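# Build a spirit-level diving board with can and golf ball

## Task

Set the spirit level lying flat across the top of the sanding block with over half its length overhanging the block unsupported; place the drink can upright on the level's end that sits above the block as a counterweight; and put a golf ball on the level no farther than 3 cm from its overhanging tip.

## Robot and tools

Robot: two UR-style six-joint arms, left_arm and right_arm, each ending in a four-digit hand (index, middle, ring, thumb) with 16 motors. right_arm has a right hand; left_arm has its mirror-image left hand. Beyond the arms the scene holds the table, the objects, and a camera stand behind the robot.

Frames. Scene frame: origin on the table surface halfway between the nominal arm bases, +z up, +x away from the robot over the table, left_arm toward +y. Calibrated bases: left_arm at (+0.041, +0.356, 0) m, right_arm at (-0.030, -0.340, 0) m, both nearly unrotated. Hand poses, velocities, targets and the wrist-camera poses are reported in each arm's own base frame; fixed cameras and the table use the scene frame. Hand point axes (right hand): +z runs along the straightened fingers toward the tips, +y points out of the palm face, +x crosses the palm away from the thumb (on the left hand +x points toward the thumb). The hand point sits in front of the palm near the index and middle knuckles. A rigid mast near the wrist on the palm side can strike objects.

The 48-number row (all values in [-1, 1], both arms always present): left_arm dx, dy, dz, rx, ry, rz; left hand's 16 motor goals; left_gripper current_limit, speed; then the same 24 for right_arm. Motor order per hand: index_mcp, index_abd, index_pip, index_dip, middle_mcp, middle_abd, middle_pip, middle_dip, ring_mcp, ring_abd, ring_pip, ring_dip, thumb_cmc, thumb_axl, thumb_mcp, thumb_ipl. Each motor number maps linearly between its hinge stops; straight is about +0.75 for _mcp, 0.00 for _abd, +0.58 for _pip, +0.70 for _dip, +0.71 thumb_cmc, +0.68 thumb_axl, +0.23 thumb_mcp, +0.17 thumb_ipl. Lower numbers curl fingers toward the palm. Motor numbers are absolute goals, not changes: to leave a hand alone, copy back its hand_goal, hand_current_limit and hand_speed. current_limit maps -1..+1 to 0..550 mA (start +0.4); speed sets goal-tracking rate as (speed+1)/2 of 8.5 rad/s (start -0.6).

Pose numbers dx..rz are offsets, not poses: each counts from that arm's Hand target when the action or move begins, along that arm's base axes, and every row of one action uses that same start. 1.0 equals 0.6 m of travel or 180 degrees of turn; rx, ry, rz form a single rotation vector about the Hand target position. All six at 0 re-requests the current Hand target. Orientation commands are clipped to within 32 degrees of the measured orientation per step.

Tools.
execute_actions(actions, cameras): actions is a list of actions, each up to 15 rows at 1/30 s per row; a short action repeats its final row to fill 15. Empty list returns state plus all images. cameras: list of names, ["all"], or [].
move(target, speed, blend, stop_force, zero, blocking, cameras): straight-line motion of each hand point to its offset in target (one 48-number row, or up to 15 rows, all offsets from the same starting Hand targets). speed in m/s (0.002 to 3.6, default 0.25; turning up to twice that in rad/s), one value or one per target. blend in m rounds corners between listed targets. stop_force in N (3 to 120) halts an arm's path once its wrist sensor feels that much resistance; zero (default true) re-zeroes before the move. blocking=false returns early and cannot be combined with stop_force. Paths cap at 10 s and do not avoid obstacles or the other arm; keep paths away from an arm's own base.
wait(seconds): 0 to 10 s, arms keep last command.
stop(cameras): brakes a running move.
zoom_image(camera, region): region [x0, y0, x1, y1] pixels, at most 504 each way, on cam_high, cam_low, cam_left_wrist or cam_right_wrist from the newest images (each 672x504).
zero_wrist_force(arm): tares that arm's wrist sensor.
read_manual(section): licence texts only.
finished_scene(scene): ends the scene (1 or 2); irreversible; the board must stay built without the robot.

Results. end_effector_position (m), quat_wxyz and velocities per arm in base frame; Hand target (what the next offsets count from; hand points often rest a little short of it); joint positions and torques; wrist force/torque along end-effector axes plus the peak since last shown. Per hand: hand_goal, hand_measured, hand_current_ma, hand_state (moving, goal, blocked, overload). A move adds a move: line such as done, off_target, moving, held or fault, with limits=paced (pose clipped) or limits=held (steps withheld).

Avoid. Arms are stiff: aiming even slightly past a firm contact, or moving fast into it, can trigger a force fault (about 150 N on any part) or a torque fault (wrist joints 26.6 N m, others 142 N m), freezing that arm for 10 s. Do not let the arms or hands press against each other. Keep any motor under about 495 mA for long, or it shuts off after 5 s; motors above 85 °C brake the arm for 30 to 60 s. Do not drop or toss objects, release them while moving, slam them, or let anything fall or be left off the table; that fails the scene. Objects may occasionally be nudged by outside disturbances, so check the images before finishing.

Each tool is called after "Emit:" as a command line: name --argument value for each argument, lists and objects as JSON in quotes; but a table of rows of numbers goes row by row, as --pt "numbers of a row", without its own name.

## Session

Emit:
execute_actions --actions '[]'

Scene clock: 0.00 s.
left_arm: end_effector_position=(+0.3114, -0.2431, +0.3639) hand_goal=(+0.754, +0.000, +0.576, +0.696, +0.754, +0.000, +0.576, +0.696, +0.754, +0.000, +0.576, +0.696, +0.714, +0.678, +0.226, +0.168) hand_measured=(+0.754, +0.000, +0.576, +0.696, +0.754, +0.000, +0.576, +0.696, +0.754, +0.000, +0.576, +0.696, +0.714, +0.678, +0.226, +0.168) hand_current_ma=(+0, +0, +0, +0, +0, +0, +0, +0, +0, +0, +0, +0, +0, +0, +0, +0) hand_state=(goal, goal, goal, goal, goal, goal, goal, goal, goal, goal, goal, goal, goal, goal, goal, goal) hand_current_limit=0.40 hand_speed=-0.60 end_effector_quat_wxyz=(+0.257, +0.922, +0.111, -0.267) | right_arm: end_effector_position=(+0.7602, -0.0859, +0.2284) hand_goal=(+0.754, +0.000, +0.576, +0.696, +0.754, +0.000, +0.576, +0.696, +0.754, +0.000, +0.576, +0.696, +0.714, +0.678, +0.226, +0.168) hand_measured=(+0.754, +0.000, +0.576, +0.696, +0.754, +0.000, +0.576, +0.696, +0.754, +0.000, +0.576, +0.696, +0.714, +0.678, +0.226, +0.168) hand_current_ma=(+0, +0, +0, +0, +0, +0, +0, +0, +0, +0, +0, +0, +0, +0, +0, +0) hand_state=(goal, goal, goal, goal, goal, goal, goal, goal, goal, goal, goal, goal, goal, goal, goal, goal) hand_current_limit=0.40 hand_speed=-0.60 end_effector_quat_wxyz=(+0.033, +0.994, -0.104, +0.020)
Joint positions: left_arm=[3.376 -1.259 -1.881 -2.218 1.139 1.712] | right_arm=[-0.158 -0.82 0.882 -1.677 -1.634 1.619]
Joint velocities: within noise
Joint torques (N m): no reading
Motor temperatures (°C): left_arm=[23 33 21 33 36 33] | right_arm=[30 28 30 29 34 35]
Wrist force (N): no reading
Wrist torque (N m): no reading
Wrist force, peak (N): no reading
Hand target: left_arm +0.3114, -0.2431, +0.3639; +0.257, +0.922, +0.111, -0.267 | right_arm +0.7602, -0.0859, +0.2284; +0.033, +0.994, -0.104, +0.020

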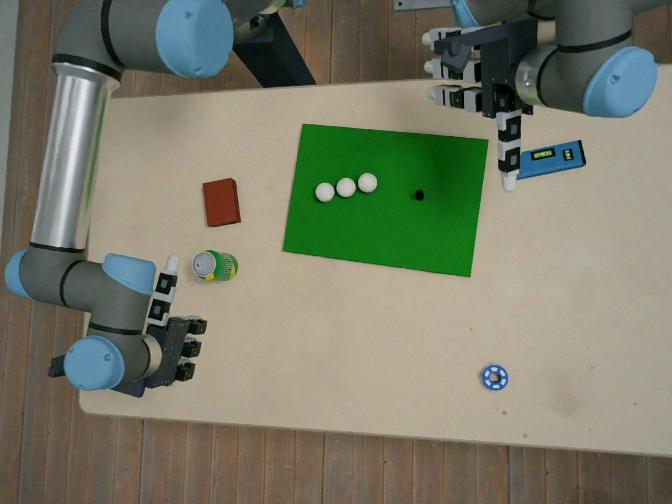

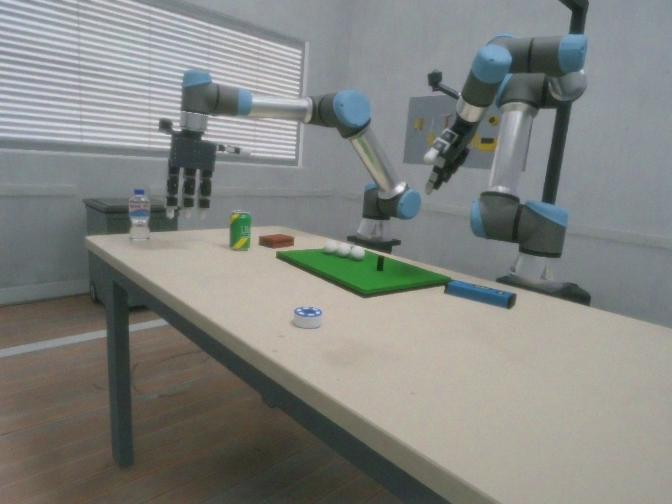

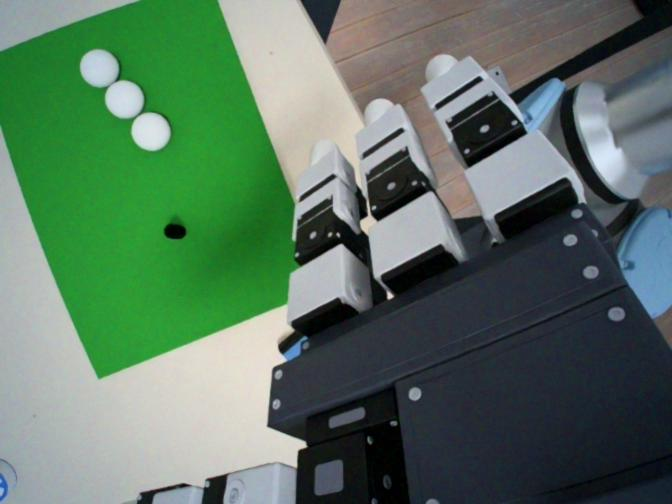

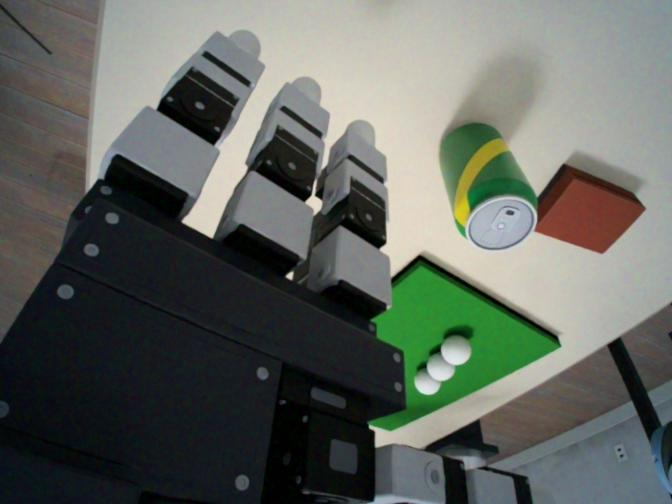

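Emit:
zoom_image --camera "cam_high" --region '[480, 100, 620, 205]'

Emit:
zoom_image --camera "cam_high" --region '[180, 160, 280, 300]'

Emit:
zoom_image --camera "cam_low" --region '[200, 190, 540, 340]'

Emit:
zoom_image --camera "cam_high" --region '[290, 150, 450, 240]'

Scaled by 3.600 from the camera's 672x504 image, which has a finer 960x720 frame.

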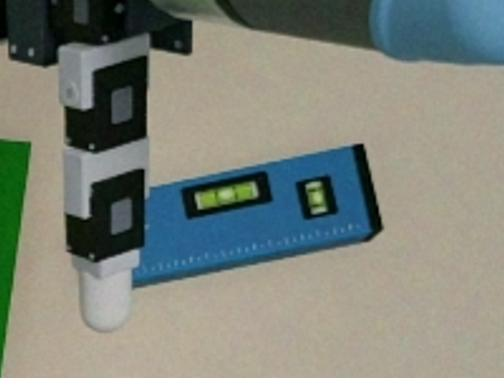

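Scaled by 3.600 from the camera's 672x504 image, which has a finer 960x720 frame.

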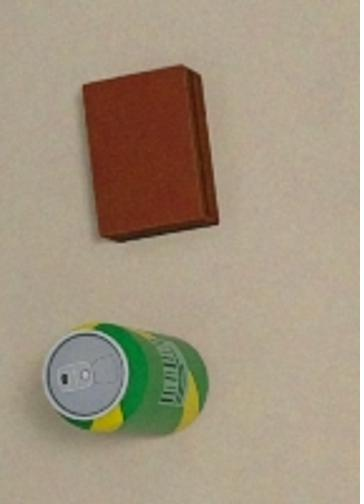

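Scaled by 1.482 from the camera's 672x504 image, which has a finer 960x720 frame.

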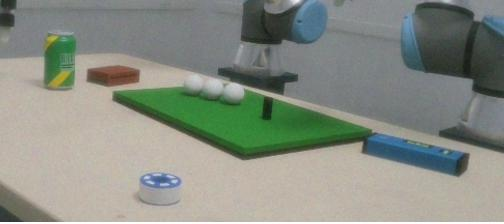

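Scaled by 3.150 from the camera's 672x504 image, which has a finer 960x720 frame.

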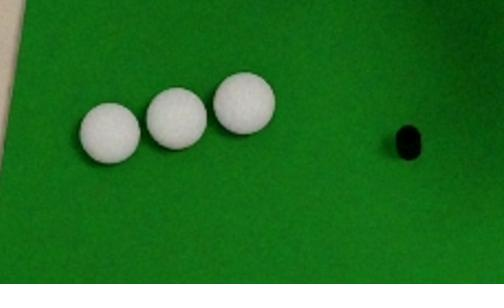

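Emit:
move --pt "0.083 0.117 0.05 0.2097 0.1539 0.1373 0.822 0 -0.212 -0.087 0.822 0 -0.212 -0.087 0.959 0 -0.212 -0.087 -0.571 0.678 0.1685 0.168 0.4 -0.5 -0.167 0.05 0.25 0.3555 0.0107 0.1219 0.822 0 -0.212 -0.087 0.822 0 -0.212 -0.087 0.959 0 -0.212 -0.087 -0.571 0.678 0.1685 0.168 0.4 -0.5" --pt "0.181 0.2385 -0.1065 0.4194 0.3077 0.2746 0.822 0 -0.212 -0.087 0.822 0 -0.212 -0.087 0.959 0 -0.212 -0.087 -0.571 0.678 0.1685 0.168 0.4 -0.5 -0.5143 0.1838 0.1193 0.3555 0.0107 0.1219 0.822 0 -0.212 -0.087 0.822 0 -0.212 -0.087 0.959 0 -0.212 -0.087 -0.571 0.678 0.1685 0.168 0.4 -0.5" --speed 0.35 --blend '[0.05, 0]' --cameras '["all"]'

Scene clock: 359.30 s.
left_arm: end_effector_position=(+0.4200, -0.1000, +0.3001) hand_goal=(+0.822, +0.000, -0.212, -0.086, +0.822, +0.000, -0.212, -0.086, +0.960, +0.000, -0.212, -0.086, -0.570, +0.678, +0.168, +0.168) hand_measured=(+0.816, +0.000, -0.210, -0.082, +0.816, +0.000, -0.210, -0.082, +0.952, +0.000, -0.210, -0.082, -0.568, +0.678, +0.166, +0.168) hand_current_ma=(-13, +0, +4, +6, -12, +0, +4, +5, -16, +0, +3, +7, +4, -1, -2, +0) hand_state=(goal, goal, goal, goal, goal, goal, goal, goal, goal, goal, goal, goal, goal, goal, goal, goal) hand_current_limit=0.40 hand_speed=-0.50 end_effector_quat_wxyz=(-0.316, +0.550, +0.670, -0.387) | right_arm: end_effector_position=(+0.4516, +0.0243, +0.3000) hand_goal=(+0.822, +0.000, -0.212, -0.086, +0.822, +0.000, -0.212, -0.086, +0.960, +0.000, -0.212, -0.086, -0.570, +0.678, +0.168, +0.168) hand_measured=(+0.816, +0.000, -0.210, -0.082, +0.818, +0.000, -0.210, -0.082, +0.954, +0.000, -0.210, -0.084, -0.568, +0.678, +0.166, +0.168) hand_current_ma=(-5, +0, +1, +2, -4, +0, +1, +2, -6, +0, +1, +2, +1, +0, -2, +0) hand_state=(goal, goal, goal, goal, goal, goal, goal, goal, goal, goal, goal, goal, goal, goal, goal, goal) hand_current_limit=0.40 hand_speed=-0.50 end_effector_quat_wxyz=(-0.498, +0.862, +0.083, -0.048)
Joint positions: left_arm=[3.214 -1.874 -1.25 -2.631 1.463 -0.062] | right_arm=[-0.503 -1.469 1.527 -0.791 -0.842 0.539]
Joint torques (N m): left_arm=[13.29 31.26 12.36 2.22 -1.04 -0.93] | right_arm=[5.97 -27.56 -19.75 0.64 2.59 1.52]
Wrist force (N): left_arm=[0.4 1.5 -1.3] | right_arm=[0.3 -0.3 -0.7]
Wrist torque (N m): left_arm=[0.04 -0.19 -0.16] | right_arm=[0.10 -0.09 -0.10]
Wrist force, peak (N): left_arm=[0.3 2.4 -1.7] | right_arm=[0.3 -1.0 1.7]
Hand target: left_arm +0.4200, -0.1000, +0.3000; -0.317, +0.549, +0.670, -0.387 | right_arm +0.4516, +0.0244, +0.3000; -0.498, +0.862, +0.083, -0.048
Off the commanded pose: left_arm 0.000 m, 0 deg | right_arm 0.000 m, 0 deg.
move: done
camera_calibration:
cam_left_wrist: T_world_to_cam=[[-0.118444, -0.824639, 0.55312, -0.235009], [0.228573, 0.519439, 0.82337, -0.332819], [-0.966295, 0.223951, 0.126965, 0.51518], [0, 0, 0, 1]] pos_world=[0.546053, -0.136294, 0.338611]
cam_right_wrist: T_world_to_cam=[[-0.70971, -0.396139, -0.582568, 0.546527], [-0.383757, -0.476089, 0.791246, -0.0962808], [-0.590798, 0.78512, 0.185864, 0.315242], [0, 0, 0, 1]] pos_world=[0.537171, -0.0768398, 0.335979]

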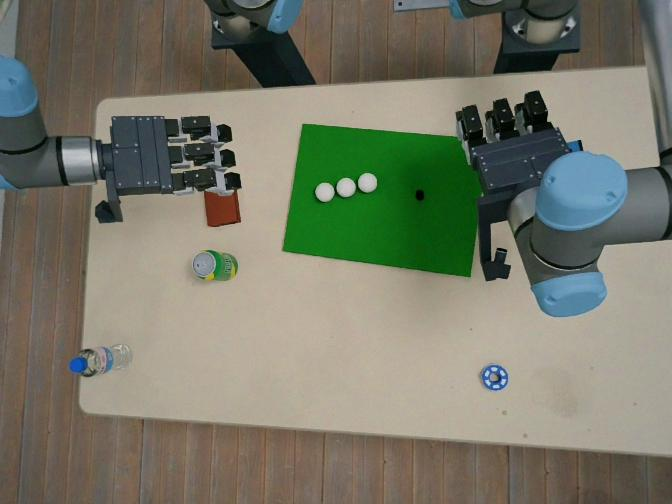

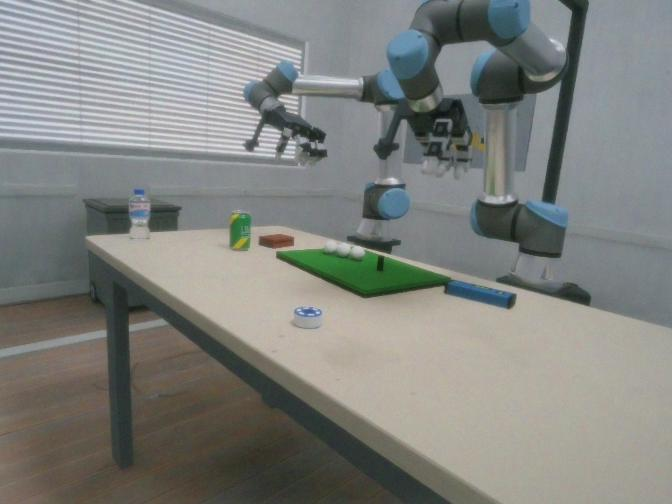

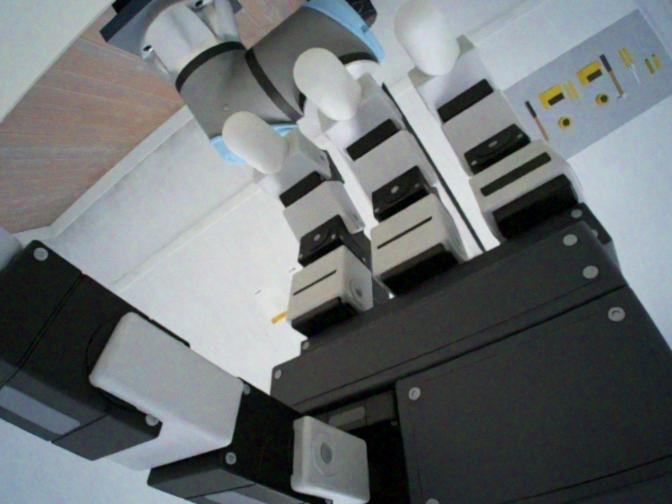

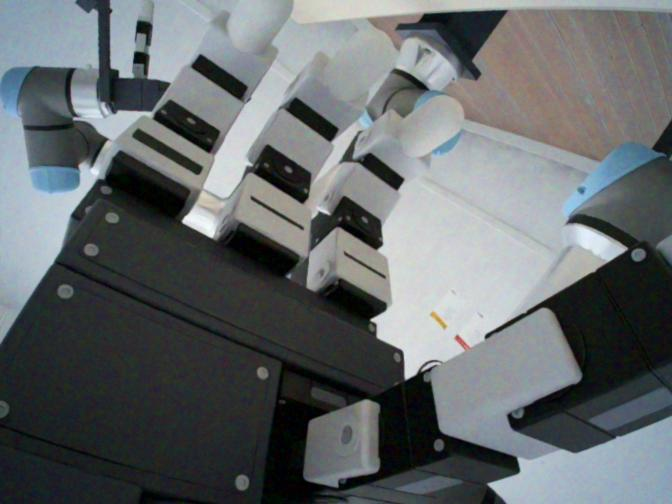

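Emit:
zoom_image --camera "cam_low" --region '[420, 260, 540, 330]'

Emit:
zoom_image --camera "cam_low" --region '[220, 120, 340, 260]'

Emit:
zoom_image --camera "cam_high" --region '[90, 100, 250, 290]'

Scaled by 4.200 from the camera's 672x504 image, which has a finer 960x720 frame.

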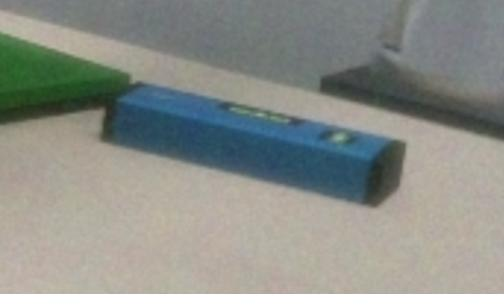

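Scaled by 3.600 from the camera's 672x504 image, which has a finer 960x720 frame.

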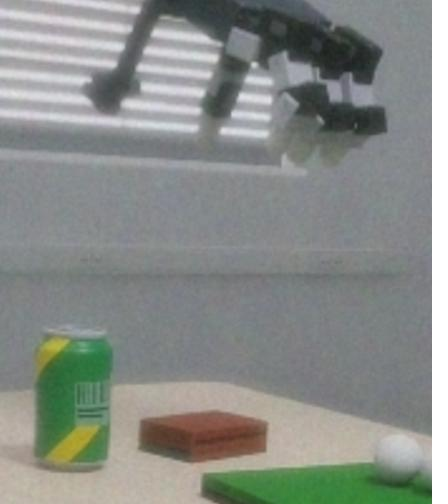

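Scaled by 2.653 from the camera's 672x504 image, which has a finer 960x720 frame.

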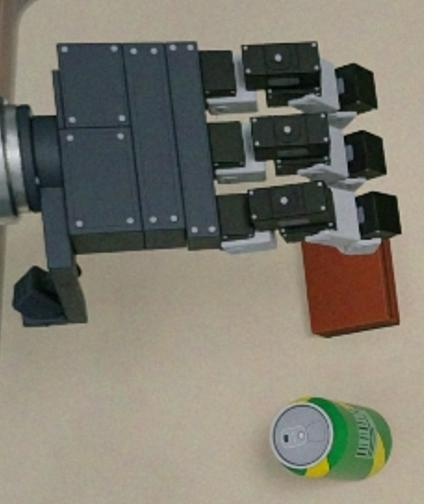

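Emit:
move --target '[0.25,-0.05,0,0,0,0,0.822,0,-0.212,-0.087,0.822,0,-0.212,-0.087,0.959,0,-0.212,-0.087,-0.571,0.678,0.1685,0.168,0.4,-0.5,0.0,0.0,-0.3,0,0,0,0.822,0,-0.212,-0.087,0.822,0,-0.212,-0.087,0.959,0,-0.212,-0.087,-0.571,0.678,0.1685,0.168,0.4,-0.5]' --speed 0.3 --cameras '["cam_high","cam_low"]'

Emit:
zoom_image --camera "cam_high" --region '[90, 100, 250, 290]'

Emit:
zoom_image --camera "cam_high" --region '[460, 100, 620, 220]'

Emit:
zoom_image --camera "cam_low" --region '[220, 170, 340, 270]'

Scene clock: 444.23 s.
left_arm: end_effector_position=(+0.5700, -0.1300, +0.3000) hand_goal=(+0.822, +0.000, -0.212, -0.086, +0.822, +0.000, -0.212, -0.086, +0.960, +0.000, -0.212, -0.086, -0.570, +0.678, +0.168, +0.168) hand_measured=(+0.816, +0.000, -0.210, -0.082, +0.816, +0.000, -0.210, -0.082, +0.952, +0.000, -0.210, -0.082, -0.568, +0.678, +0.166, +0.168) hand_current_ma=(-15, +0, +3, +6, -13, +0, +3, +5, -17, +0, +3, +7, +3, -1, -2, +0) hand_state=(goal, goal, goal, goal, goal, goal, goal, goal, goal, goal, goal, goal, goal, goal, goal, goal) hand_current_limit=0.40 hand_speed=-0.50 end_effector_quat_wxyz=(-0.317, +0.550, +0.670, -0.386) | right_arm: end_effector_position=(+0.4516, +0.0244, +0.1200) hand_goal=(+0.822, +0.000, -0.212, -0.086, +0.822, +0.000, -0.212, -0.086, +0.960, +0.000, -0.212, -0.086, -0.570, +0.678, +0.168, +0.168) hand_measured=(+0.814, +0.000, -0.210, -0.082, +0.816, +0.000, -0.210, -0.082, +0.954, +0.000, -0.210, -0.084, -0.568, +0.678, +0.166, +0.168) hand_current_ma=(-7, +0, +1, +2, -5, +0, +1, +2, -6, +0, +1, +2, +1, +0, -2, +0) hand_state=(goal, goal, goal, goal, goal, goal, goal, goal, goal, goal, goal, goal, goal, goal, goal, goal) hand_current_limit=0.40 hand_speed=-0.50 end_effector_quat_wxyz=(-0.498, +0.862, +0.083, -0.048)
Joint positions: left_arm=[3.158 -2.349 -0.51 -2.892 1.414 -0.091] | right_arm=[-0.503 -1.347 1.866 -1.252 -0.842 0.539]
Joint torques (N m): left_arm=[12.36 45.47 29.45 0.83 -0.64 1.12] | right_arm=[6.43 -32.83 -16.35 -2.31 1.01 -1.14]
Wrist force (N): left_arm=[0.4 1.8 -1.5] | right_arm=[0.4 0.3 -0.7]
Wrist torque (N m): left_arm=[0.08 -0.20 -0.01] | right_arm=[0.18 -0.08 -0.21]
Wrist force, peak (N): left_arm=[-0.3 2.8 -2.6] | right_arm=[0.5 -2.6 -2.1]
Hand target: left_arm +0.5700, -0.1300, +0.3000; -0.317, +0.549, +0.670, -0.387 | right_arm +0.4516, +0.0244, +0.1200; -0.498, +0.862, +0.083, -0.048
Off the commanded pose: left_arm 0.000 m, 0 deg | right_arm 0.000 m, 0 deg.
move: done
Images, in order (width x height): cam_high 672x504, cam_low 672x504.

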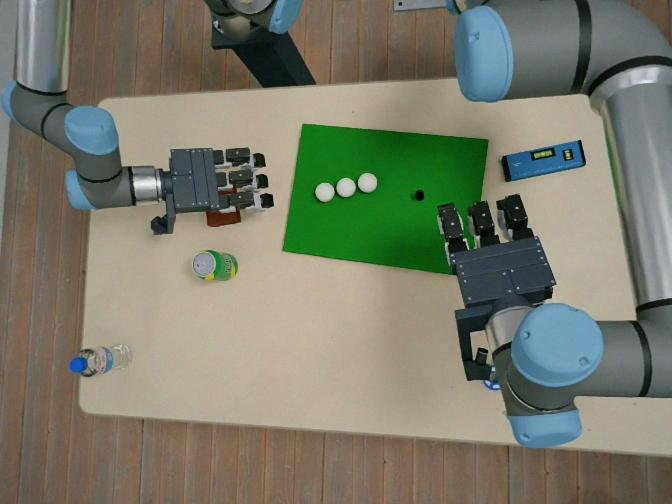

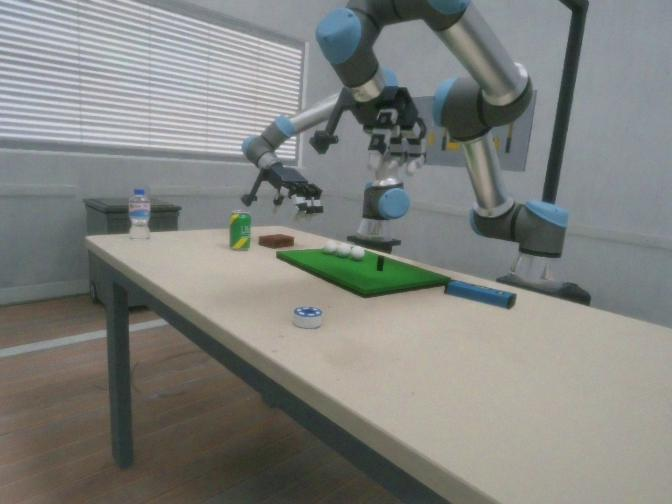

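Scaled by 2.653 from the camera's 672x504 image, which has a finer 960x720 frame.

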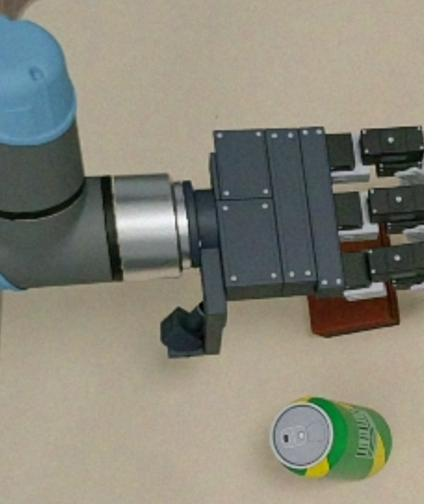

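Scaled by 3.150 from the camera's 672x504 image, which has a finer 960x720 frame.

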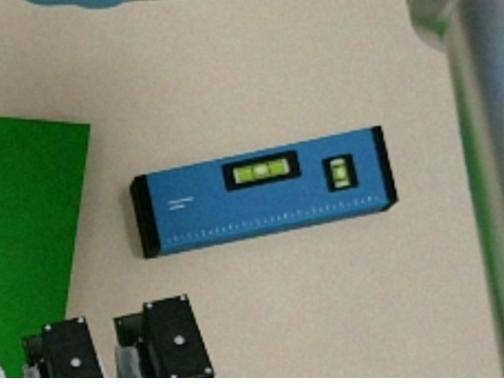

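Scaled by 4.200 from the camera's 672x504 image, which has a finer 960x720 frame.

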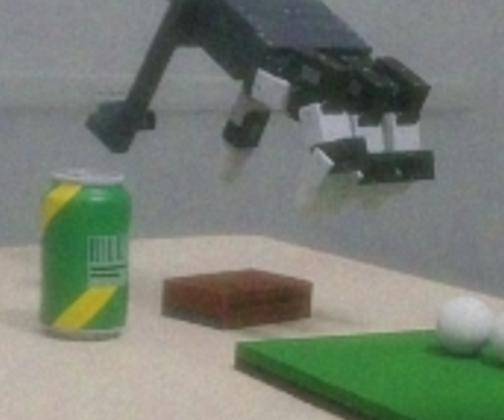

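Emit:
zoom_image --camera "cam_high" --region '[430, 190, 620, 400]'

Emit:
zoom_image --camera "cam_low" --region '[310, 60, 460, 200]'

Scaled by 2.400 from the camera's 672x504 image, which has a finer 960x720 frame.

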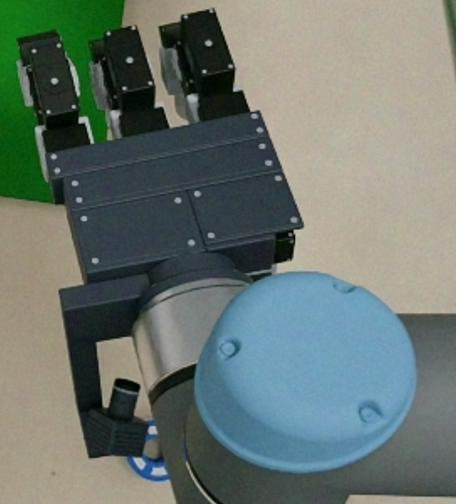

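Scaled by 3.360 from the camera's 672x504 image, which has a finer 960x720 frame.

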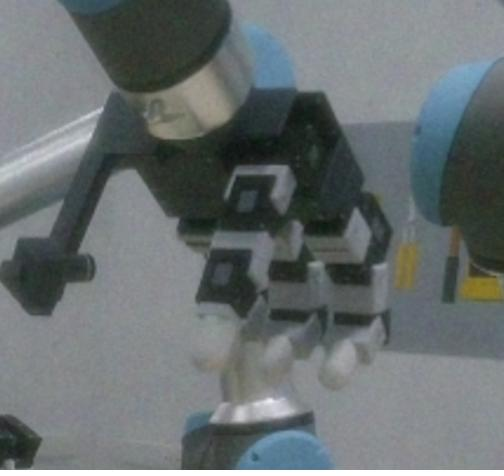

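Emit:
move --target '[0,0,0,0,0,0,0.822,0,-0.212,-0.087,0.822,0,-0.212,-0.087,0.959,0,-0.212,-0.087,-0.571,0.678,0.1685,0.168,0.4,-0.5,0.0308,-0.0503,-0.0667,0,0,0,0.822,0,-0.212,-0.087,0.822,0,-0.212,-0.087,0.959,0,-0.212,-0.087,-0.571,0.678,0.1685,0.168,0.4,-0.5]' --speed 0.15 --stop_force 10 --cameras '["cam_high","cam_low","cam_right_wrist"]'

Emit:
zoom_image --camera "cam_high" --region '[140, 120, 300, 290]'

Emit:
zoom_image --camera "cam_low" --region '[220, 170, 340, 270]'

Scene clock: 521.97 s.
left_arm: end_effector_position=(+0.5700, -0.1300, +0.3000) hand_goal=(+0.822, +0.000, -0.212, -0.086, +0.822, +0.000, -0.212, -0.086, +0.960, +0.000, -0.212, -0.086, -0.570, +0.678, +0.168, +0.168) hand_measured=(+0.816, +0.000, -0.210, -0.082, +0.816, +0.000, -0.210, -0.082, +0.952, +0.000, -0.210, -0.082, -0.568, +0.678, +0.166, +0.168) hand_current_ma=(-15, +0, +3, +6, -13, +0, +3, +5, -17, +0, +3, +7, +3, -1, -2, +0) hand_state=(goal, goal, goal, goal, goal, goal, goal, goal, goal, goal, goal, goal, goal, goal, goal, goal) hand_current_limit=0.40 hand_speed=-0.50 end_effector_quat_wxyz=(-0.317, +0.549, +0.670, -0.387) | right_arm: end_effector_position=(+0.4700, -0.0058, +0.0800) hand_goal=(+0.822, +0.000, -0.212, -0.086, +0.822, +0.000, -0.212, -0.086, +0.960, +0.000, -0.212, -0.086, -0.570, +0.678, +0.168, +0.168) hand_measured=(+0.814, +0.000, -0.210, -0.082, +0.816, +0.000, -0.210, -0.082, +0.954, +0.000, -0.210, -0.084, -0.568, +0.678, +0.166, +0.168) hand_current_ma=(-7, +0, +1, +2, -5, +0, +1, +2, -6, +0, +1, +2, +1, +0, -2, +0) hand_state=(goal, goal, goal, goal, goal, goal, goal, goal, goal, goal, goal, goal, goal, goal, goal, goal) hand_current_limit=0.40 hand_speed=-0.50 end_effector_quat_wxyz=(-0.498, +0.862, +0.083, -0.048)
Joint positions: left_arm=[3.158 -2.349 -0.51 -2.892 1.414 -0.091] | right_arm=[-0.536 -1.239 1.836 -1.311 -0.867 0.51]
Joint torques (N m): left_arm=[12.55 43.58 29.53 -3.15 -1.44 1.33] | right_arm=[6.62 -35.56 -7.06 -1.59 2.41 1.62]
Wrist force (N): left_arm=[0.4 1.6 -1.5] | right_arm=[0.4 -0.1 -0.7]
Wrist torque (N m): left_arm=[0.06 -0.20 -0.02] | right_arm=[0.10 -0.12 -0.16]
Wrist force, peak (N): left_arm=[0.3 2.0 -1.9] | right_arm=[0.4 1.3 -1.0]
Hand target: left_arm +0.5700, -0.1300, +0.3000; -0.317, +0.549, +0.670, -0.387 | right_arm +0.4701, -0.0058, +0.0800; -0.498, +0.862, +0.083, -0.048
Off the commanded pose: left_arm 0.000 m, 0 deg | right_arm 0.000 m, 0 deg.
move: done
camera_calibration:
cam_right_wrist: T_world_to_cam=[[-0.709768, -0.396094, -0.582529, 0.4196], [-0.383614, -0.476238, 0.791226, 0.0704692], [-0.590822, 0.785052, 0.186071, 0.390676], [0, 0, 0, 1]] pos_world=[0.555671, -0.10694, 0.115979]
Images, in order (width x height): cam_high 672x504, cam_low 672x504, cam_right_wrist 672x504.

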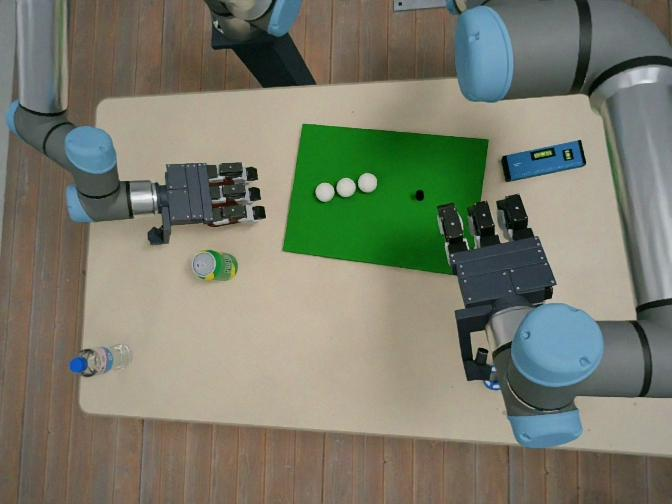

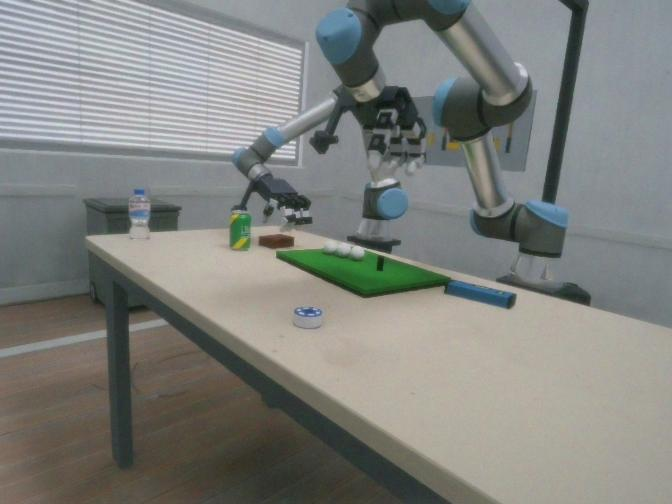

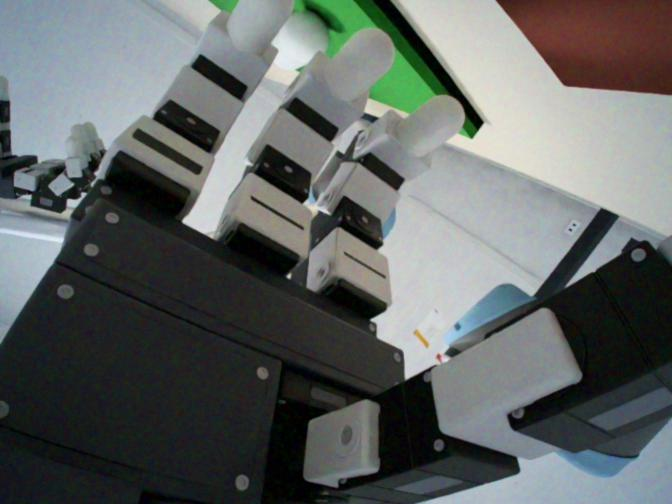

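Scaled by 2.965 from the camera's 672x504 image, which has a finer 960x720 frame.

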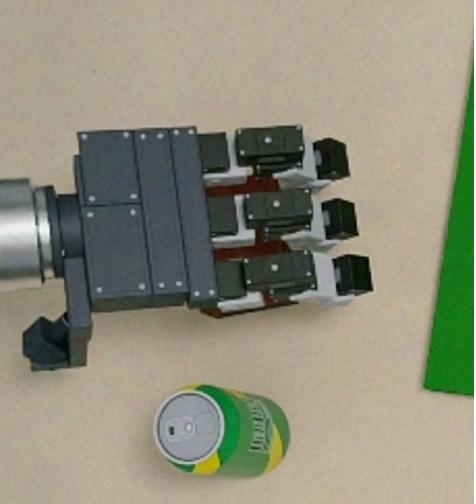

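Scaled by 4.200 from the camera's 672x504 image, which has a finer 960x720 frame.

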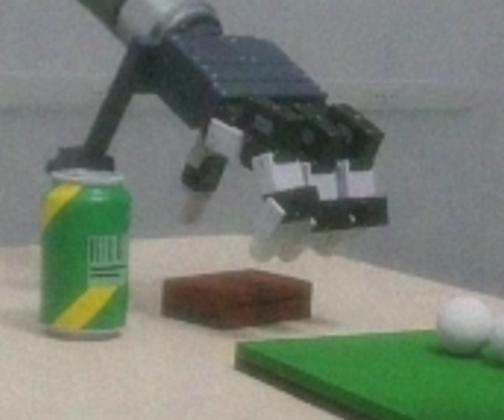

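Emit:
move --target '[0,0,0,0,0,0,0.822,0,-0.212,-0.087,0.822,0,-0.212,-0.087,0.959,0,-0.212,-0.087,-0.571,0.678,0.1685,0.168,0.4,-0.5,0,0,-0.0667,0,0,0,0.822,0,-0.212,-0.087,0.822,0,-0.212,-0.087,0.959,0,-0.212,-0.087,-0.571,0.678,0.1685,0.168,0.4,-0.5]' --speed 0.1 --stop_force 8 --cameras '["cam_high","cam_low","cam_right_wrist"]'

Emit:
zoom_image --camera "cam_low" --region '[220, 170, 340, 270]'

Scene clock: 533.77 s.
left_arm: end_effector_position=(+0.5700, -0.1300, +0.3000) hand_goal=(+0.822, +0.000, -0.212, -0.086, +0.822, +0.000, -0.212, -0.086, +0.960, +0.000, -0.212, -0.086, -0.570, +0.678, +0.168, +0.168) hand_measured=(+0.816, +0.000, -0.210, -0.082, +0.816, +0.000, -0.210, -0.082, +0.952, +0.000, -0.210, -0.082, -0.568, +0.678, +0.166, +0.168) hand_current_ma=(-15, +0, +3, +6, -13, +0, +3, +5, -17, +0, +3, +7, +3, -1, -2, +0) hand_state=(goal, goal, goal, goal, goal, goal, goal, goal, goal, goal, goal, goal, goal, goal, goal, goal) hand_current_limit=0.40 hand_speed=-0.50 end_effector_quat_wxyz=(-0.317, +0.549, +0.670, -0.387) | right_arm: end_effector_position=(+0.4701, -0.0058, +0.0399) hand_goal=(+0.822, +0.000, -0.212, -0.086, +0.822, +0.000, -0.212, -0.086, +0.960, +0.000, -0.212, -0.086, -0.570, +0.678, +0.168, +0.168) hand_measured=(+0.814, +0.000, -0.210, -0.082, +0.816, +0.000, -0.210, -0.082, +0.954, +0.000, -0.210, -0.084, -0.568, +0.678, +0.166, +0.168) hand_current_ma=(-7, +0, +1, +2, -5, +0, +1, +2, -6, +0, +1, +2, +1, +0, -2, +0) hand_state=(goal, goal, goal, goal, goal, goal, goal, goal, goal, goal, goal, goal, goal, goal, goal, goal) hand_current_limit=0.40 hand_speed=-0.50 end_effector_quat_wxyz=(-0.498, +0.862, +0.083, -0.048)
Joint positions: left_arm=[3.158 -2.349 -0.51 -2.892 1.414 -0.091] | right_arm=[-0.536 -1.18 1.877 -1.411 -0.867 0.51]
Joint torques (N m): left_arm=[12.96 43.76 28.65 -3.07 -1.43 1.35] | right_arm=[-2.72 -48.15 -29.4 -2.18 0.28 1.76]
Wrist force (N): left_arm=[0.2 1.9 -1.4] | right_arm=[0.3 0.0 -0.6]
Wrist torque (N m): left_arm=[0.09 -0.17 -0.04] | right_arm=[0.09 -0.12 -0.16]
Wrist force, peak (N): left_arm=[0.5 2.1 -1.7] | right_arm=[0.4 -1.1 -1.0]
Hand target: left_arm +0.5700, -0.1300, +0.3000; -0.317, +0.549, +0.670, -0.387 | right_arm +0.4701, -0.0058, +0.0399; -0.498, +0.862, +0.083, -0.048
Off the commanded pose: left_arm 0.000 m, 0 deg | right_arm 0.000 m, 0 deg.
move: done
camera_calibration:
cam_right_wrist: T_world_to_cam=[[-0.709768, -0.396094, -0.582529, 0.396241], [-0.383614, -0.476238, 0.791226, 0.102197], [-0.590822, 0.785052, 0.186071, 0.398137], [0, 0, 0, 1]] pos_world=[0.555671, -0.10694, 0.0758786]
Images, in order (width x height): cam_high 672x504, cam_low 672x504, cam_right_wrist 672x504.

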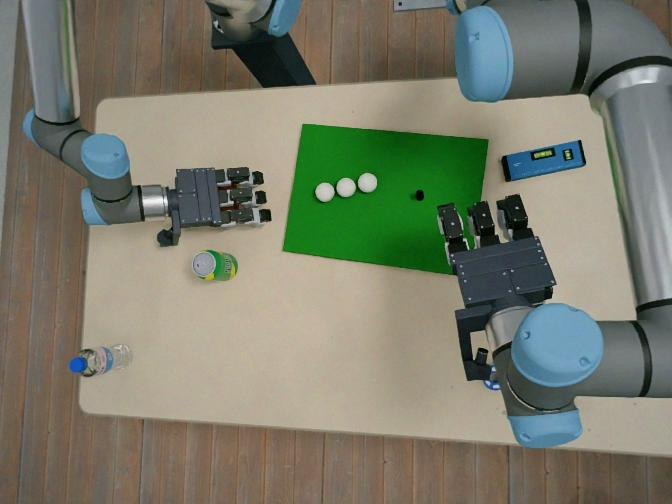

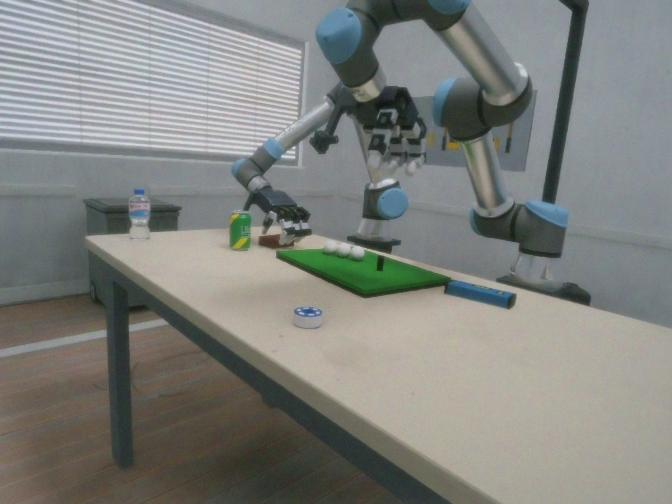

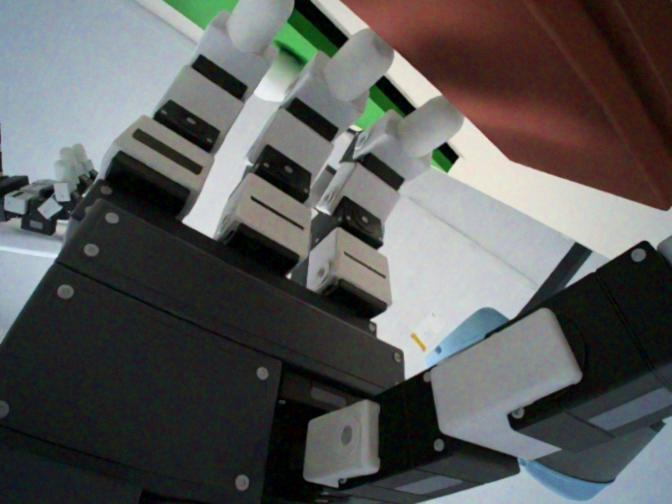

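Scaled by 4.200 from the camera's 672x504 image, which has a finer 960x720 frame.

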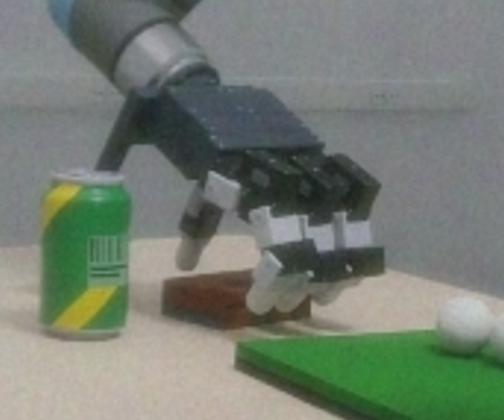

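Emit:
move --target '[0,0,0,0,0,0,0.822,0,-0.212,-0.087,0.822,0,-0.212,-0.087,0.959,0,-0.212,-0.087,-0.571,0.678,0.1685,0.168,0.4,-0.5,-0.0038,0.0197,-0.01,0,0,0,0.822,0,-0.212,-0.087,0.822,0,-0.212,-0.087,0.959,0,-0.212,-0.087,-0.571,0.678,0.1685,0.168,0.4,-0.5]' --speed 0.1 --cameras '["cam_right_wrist"]'

Emit:
move --target '[0,0,0,0,0,0,0.822,0,-0.212,-0.087,0.822,0,-0.212,-0.087,0.959,0,-0.212,-0.087,-0.571,0.678,0.1685,0.168,0.4,-0.5,0,0,0,0,0,0,0.48,0,-0.212,-0.087,0.48,0,-0.212,-0.087,0.959,0,-0.212,-0.087,-0.571,0.678,-0.22,0.168,0.5,-0.8]' --speed 0.1 --cameras '["cam_right_wrist","cam_low"]'

Emit:
zoom_image --camera "cam_low" --region '[220, 170, 340, 270]'

Scene clock: 573.50 s.
left_arm: end_effector_position=(+0.5700, -0.1300, +0.3000) hand_goal=(+0.822, +0.000, -0.212, -0.086, +0.822, +0.000, -0.212, -0.086, +0.960, +0.000, -0.212, -0.086, -0.570, +0.678, +0.168, +0.168) hand_measured=(+0.816, +0.000, -0.210, -0.082, +0.816, +0.000, -0.210, -0.082, +0.952, +0.000, -0.210, -0.082, -0.568, +0.678, +0.166, +0.168) hand_current_ma=(-15, +0, +3, +6, -13, +0, +3, +5, -17, +0, +3, +7, +3, -1, -2, +0) hand_state=(goal, goal, goal, goal, goal, goal, goal, goal, goal, goal, goal, goal, goal, goal, goal, goal) hand_current_limit=0.40 hand_speed=-0.50 end_effector_quat_wxyz=(-0.317, +0.549, +0.670, -0.387) | right_arm: end_effector_position=(+0.4677, +0.0062, +0.0339) hand_goal=(+0.822, +0.000, -0.212, -0.086, +0.822, +0.000, -0.212, -0.086, +0.960, +0.000, -0.212, -0.086, -0.570, +0.678, +0.168, +0.168) hand_measured=(+0.814, +0.000, -0.210, -0.082, +0.816, +0.000, -0.210, -0.082, +0.954, +0.000, -0.210, -0.084, -0.568, +0.678, +0.166, +0.168) hand_current_ma=(-7, +0, +1, +2, -5, +0, +1, +2, -6, +0, +1, +2, +1, +0, -2, +0) hand_state=(goal, goal, goal, goal, goal, goal, goal, goal, goal, goal, goal, goal, goal, goal, goal, goal) hand_current_limit=0.40 hand_speed=-0.50 end_effector_quat_wxyz=(-0.498, +0.862, +0.083, -0.048) end_effector_velocity=(+0.000, -0.001, +0.001) end_effector_angular_velocity=(+0.001, +0.000, -0.002)
Joint positions: left_arm=[3.158 -2.349 -0.51 -2.892 1.414 -0.091] | right_arm=[-0.519 -1.181 1.901 -1.444 -0.854 0.526]
Joint velocities: left_arm=[within noise] | right_arm=[-0.002 -0.002 -0.002 0.005 0 -0.002]
Joint torques (N m): left_arm=[12.22 43.78 28.02 -3.09 -1.48 1.39] | right_arm=[-6.36 -47.19 -25.45 1.19 -0.42 -1.06]
Wrist force (N): left_arm=[0.6 1.7 -1.7] | right_arm=[0.4 0.1 -0.7]
Wrist torque (N m): left_arm=[0.08 -0.23 0.00] | right_arm=[0.14 -0.11 -0.22]
Wrist force, peak (N): left_arm=[0.1 1.9 -2.1] | right_arm=[0.4 0.0 -1.0]
Hand target: left_arm +0.5700, -0.1300, +0.3000; -0.317, +0.549, +0.670, -0.387 | right_arm +0.4678, +0.0061, +0.0339; -0.498, +0.862, +0.083, -0.048
Off the commanded pose: left_arm 0.000 m, 0 deg | right_arm 0.000 m, 0 deg.
move: done
camera_calibration:
cam_right_wrist: T_world_to_cam=[[-0.709867, -0.395961, -0.582498, 0.395932], [-0.383618, -0.476233, 0.791226, 0.11178], [-0.590699, 0.785122, 0.186164, 0.388407], [0, 0, 0, 1]] pos_world=[0.553372, -0.0949401, 0.0698785]
Images, in order (width x height): cam_right_wrist 672x504.

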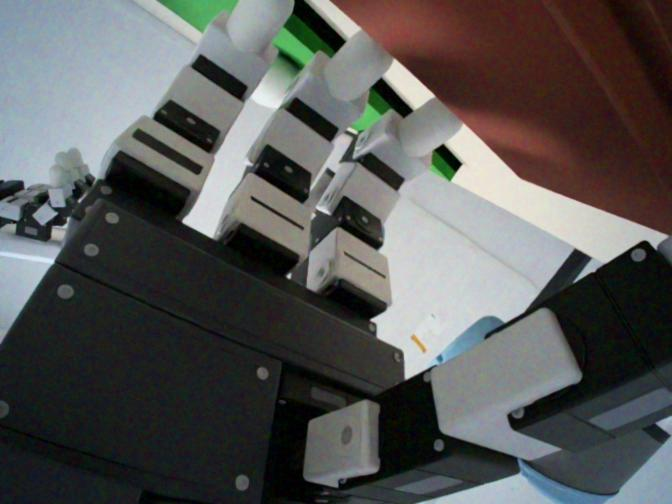

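Scene clock: 574.20 s.
left_arm: end_effector_position=(+0.5700, -0.1300, +0.3000) hand_goal=(+0.822, +0.000, -0.212, -0.086, +0.822, +0.000, -0.212, -0.086, +0.960, +0.000, -0.212, -0.086, -0.570, +0.678, +0.168, +0.168) hand_measured=(+0.816, +0.000, -0.210, -0.082, +0.816, +0.000, -0.210, -0.082, +0.952, +0.000, -0.210, -0.082, -0.568, +0.678, +0.166, +0.168) hand_current_ma=(-15, +0, +3, +6, -13, +0, +3, +5, -17, +0, +3, +7, +3, -1, -2, +0) hand_state=(goal, goal, goal, goal, goal, goal, goal, goal, goal, goal, goal, goal, goal, goal, goal, goal) hand_current_limit=0.40 hand_speed=-0.50 end_effector_quat_wxyz=(-0.317, +0.549, +0.670, -0.387) | right_arm: end_effector_position=(+0.4678, +0.0060, +0.0339) hand_goal=(+0.480, +0.000, -0.212, -0.086, +0.480, +0.000, -0.212, -0.086, +0.960, +0.000, -0.212, -0.086, -0.570, +0.678, -0.220, +0.168) hand_measured=(+0.538, +0.000, -0.204, -0.086, +0.526, +0.000, -0.202, -0.086, +0.954, +0.000, -0.210, -0.084, -0.566, +0.678, -0.010, +0.188) hand_current_ma=(+138, +0, +8, +0, +101, +0, +9, +0, -6, +0, +1, +2, +3, +0, +412, +41) hand_state=(blocked, goal, goal, goal, blocked, goal, goal, goal, goal, goal, goal, goal, goal, goal, blocked, goal) hand_current_limit=0.50 hand_speed=-0.80 end_effector_quat_wxyz=(-0.498, +0.862, +0.083, -0.048)
Joint positions: left_arm=[3.158 -2.349 -0.51 -2.892 1.414 -0.091] | right_arm=[-0.519 -1.181 1.901 -1.444 -0.854 0.525]
Joint torques (N m): left_arm=[12.58 43.07 28.34 -3.09 -1.48 1.23] | right_arm=[-7.03 -45.51 -27.9 0.12 -0.17 -1.18]
Wrist force (N): left_arm=[0.5 1.9 -1.7] | right_arm=[0.5 -4.7 -2.2]
Wrist torque (N m): left_arm=[0.12 -0.21 -0.02] | right_arm=[0.00 -0.16 -0.21]
Wrist force, peak (N): left_arm=[0.5 1.9 -1.7] | right_arm=[0.3 -4.8 -2.4]
Hand target: left_arm +0.5700, -0.1300, +0.3000; -0.317, +0.549, +0.670, -0.387 | right_arm +0.4678, +0.0061, +0.0339; -0.498, +0.862, +0.083, -0.048
Off the commanded pose: left_arm 0.000 m, 0 deg | right_arm 0.000 m, 0 deg.
move: done
camera_calibration:
cam_right_wrist: T_world_to_cam=[[-0.709768, -0.396094, -0.582529, 0.395885], [-0.383614, -0.476238, 0.791226, 0.11165], [-0.590822, 0.785052, 0.186071, 0.388534], [0, 0, 0, 1]] pos_world=[0.553371, -0.0950396, 0.0699786]
Images, in order (width x height): cam_low 672x504, cam_right_wrist 672x504.

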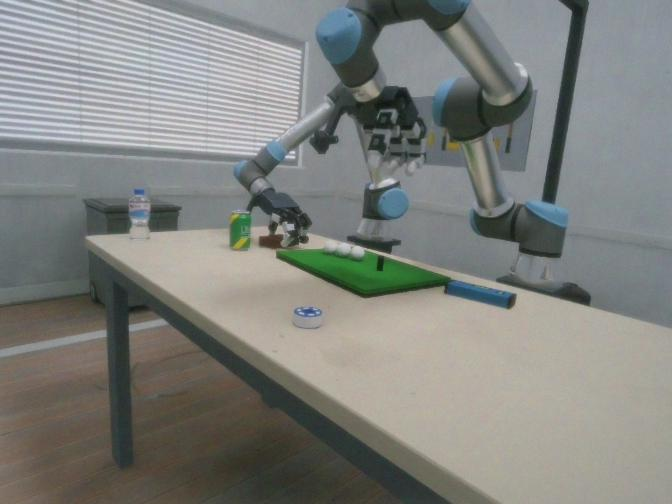

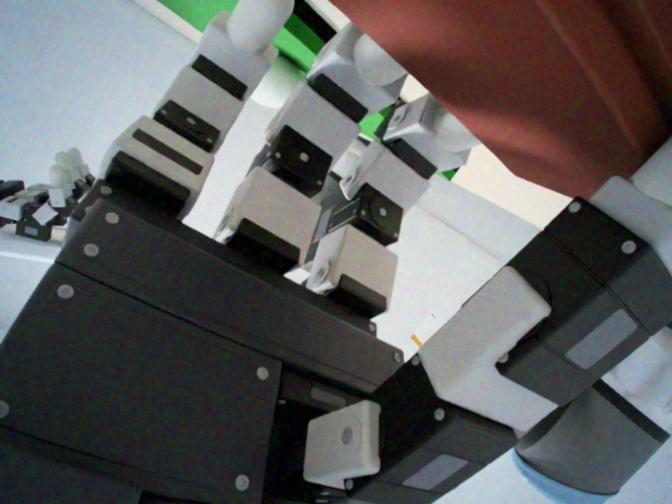

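Scaled by 4.200 from the camera's 672x504 image, which has a finer 960x720 frame.

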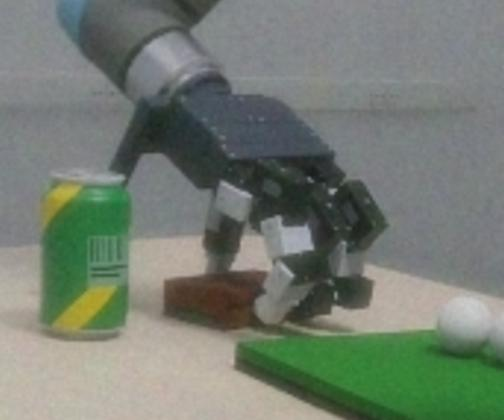

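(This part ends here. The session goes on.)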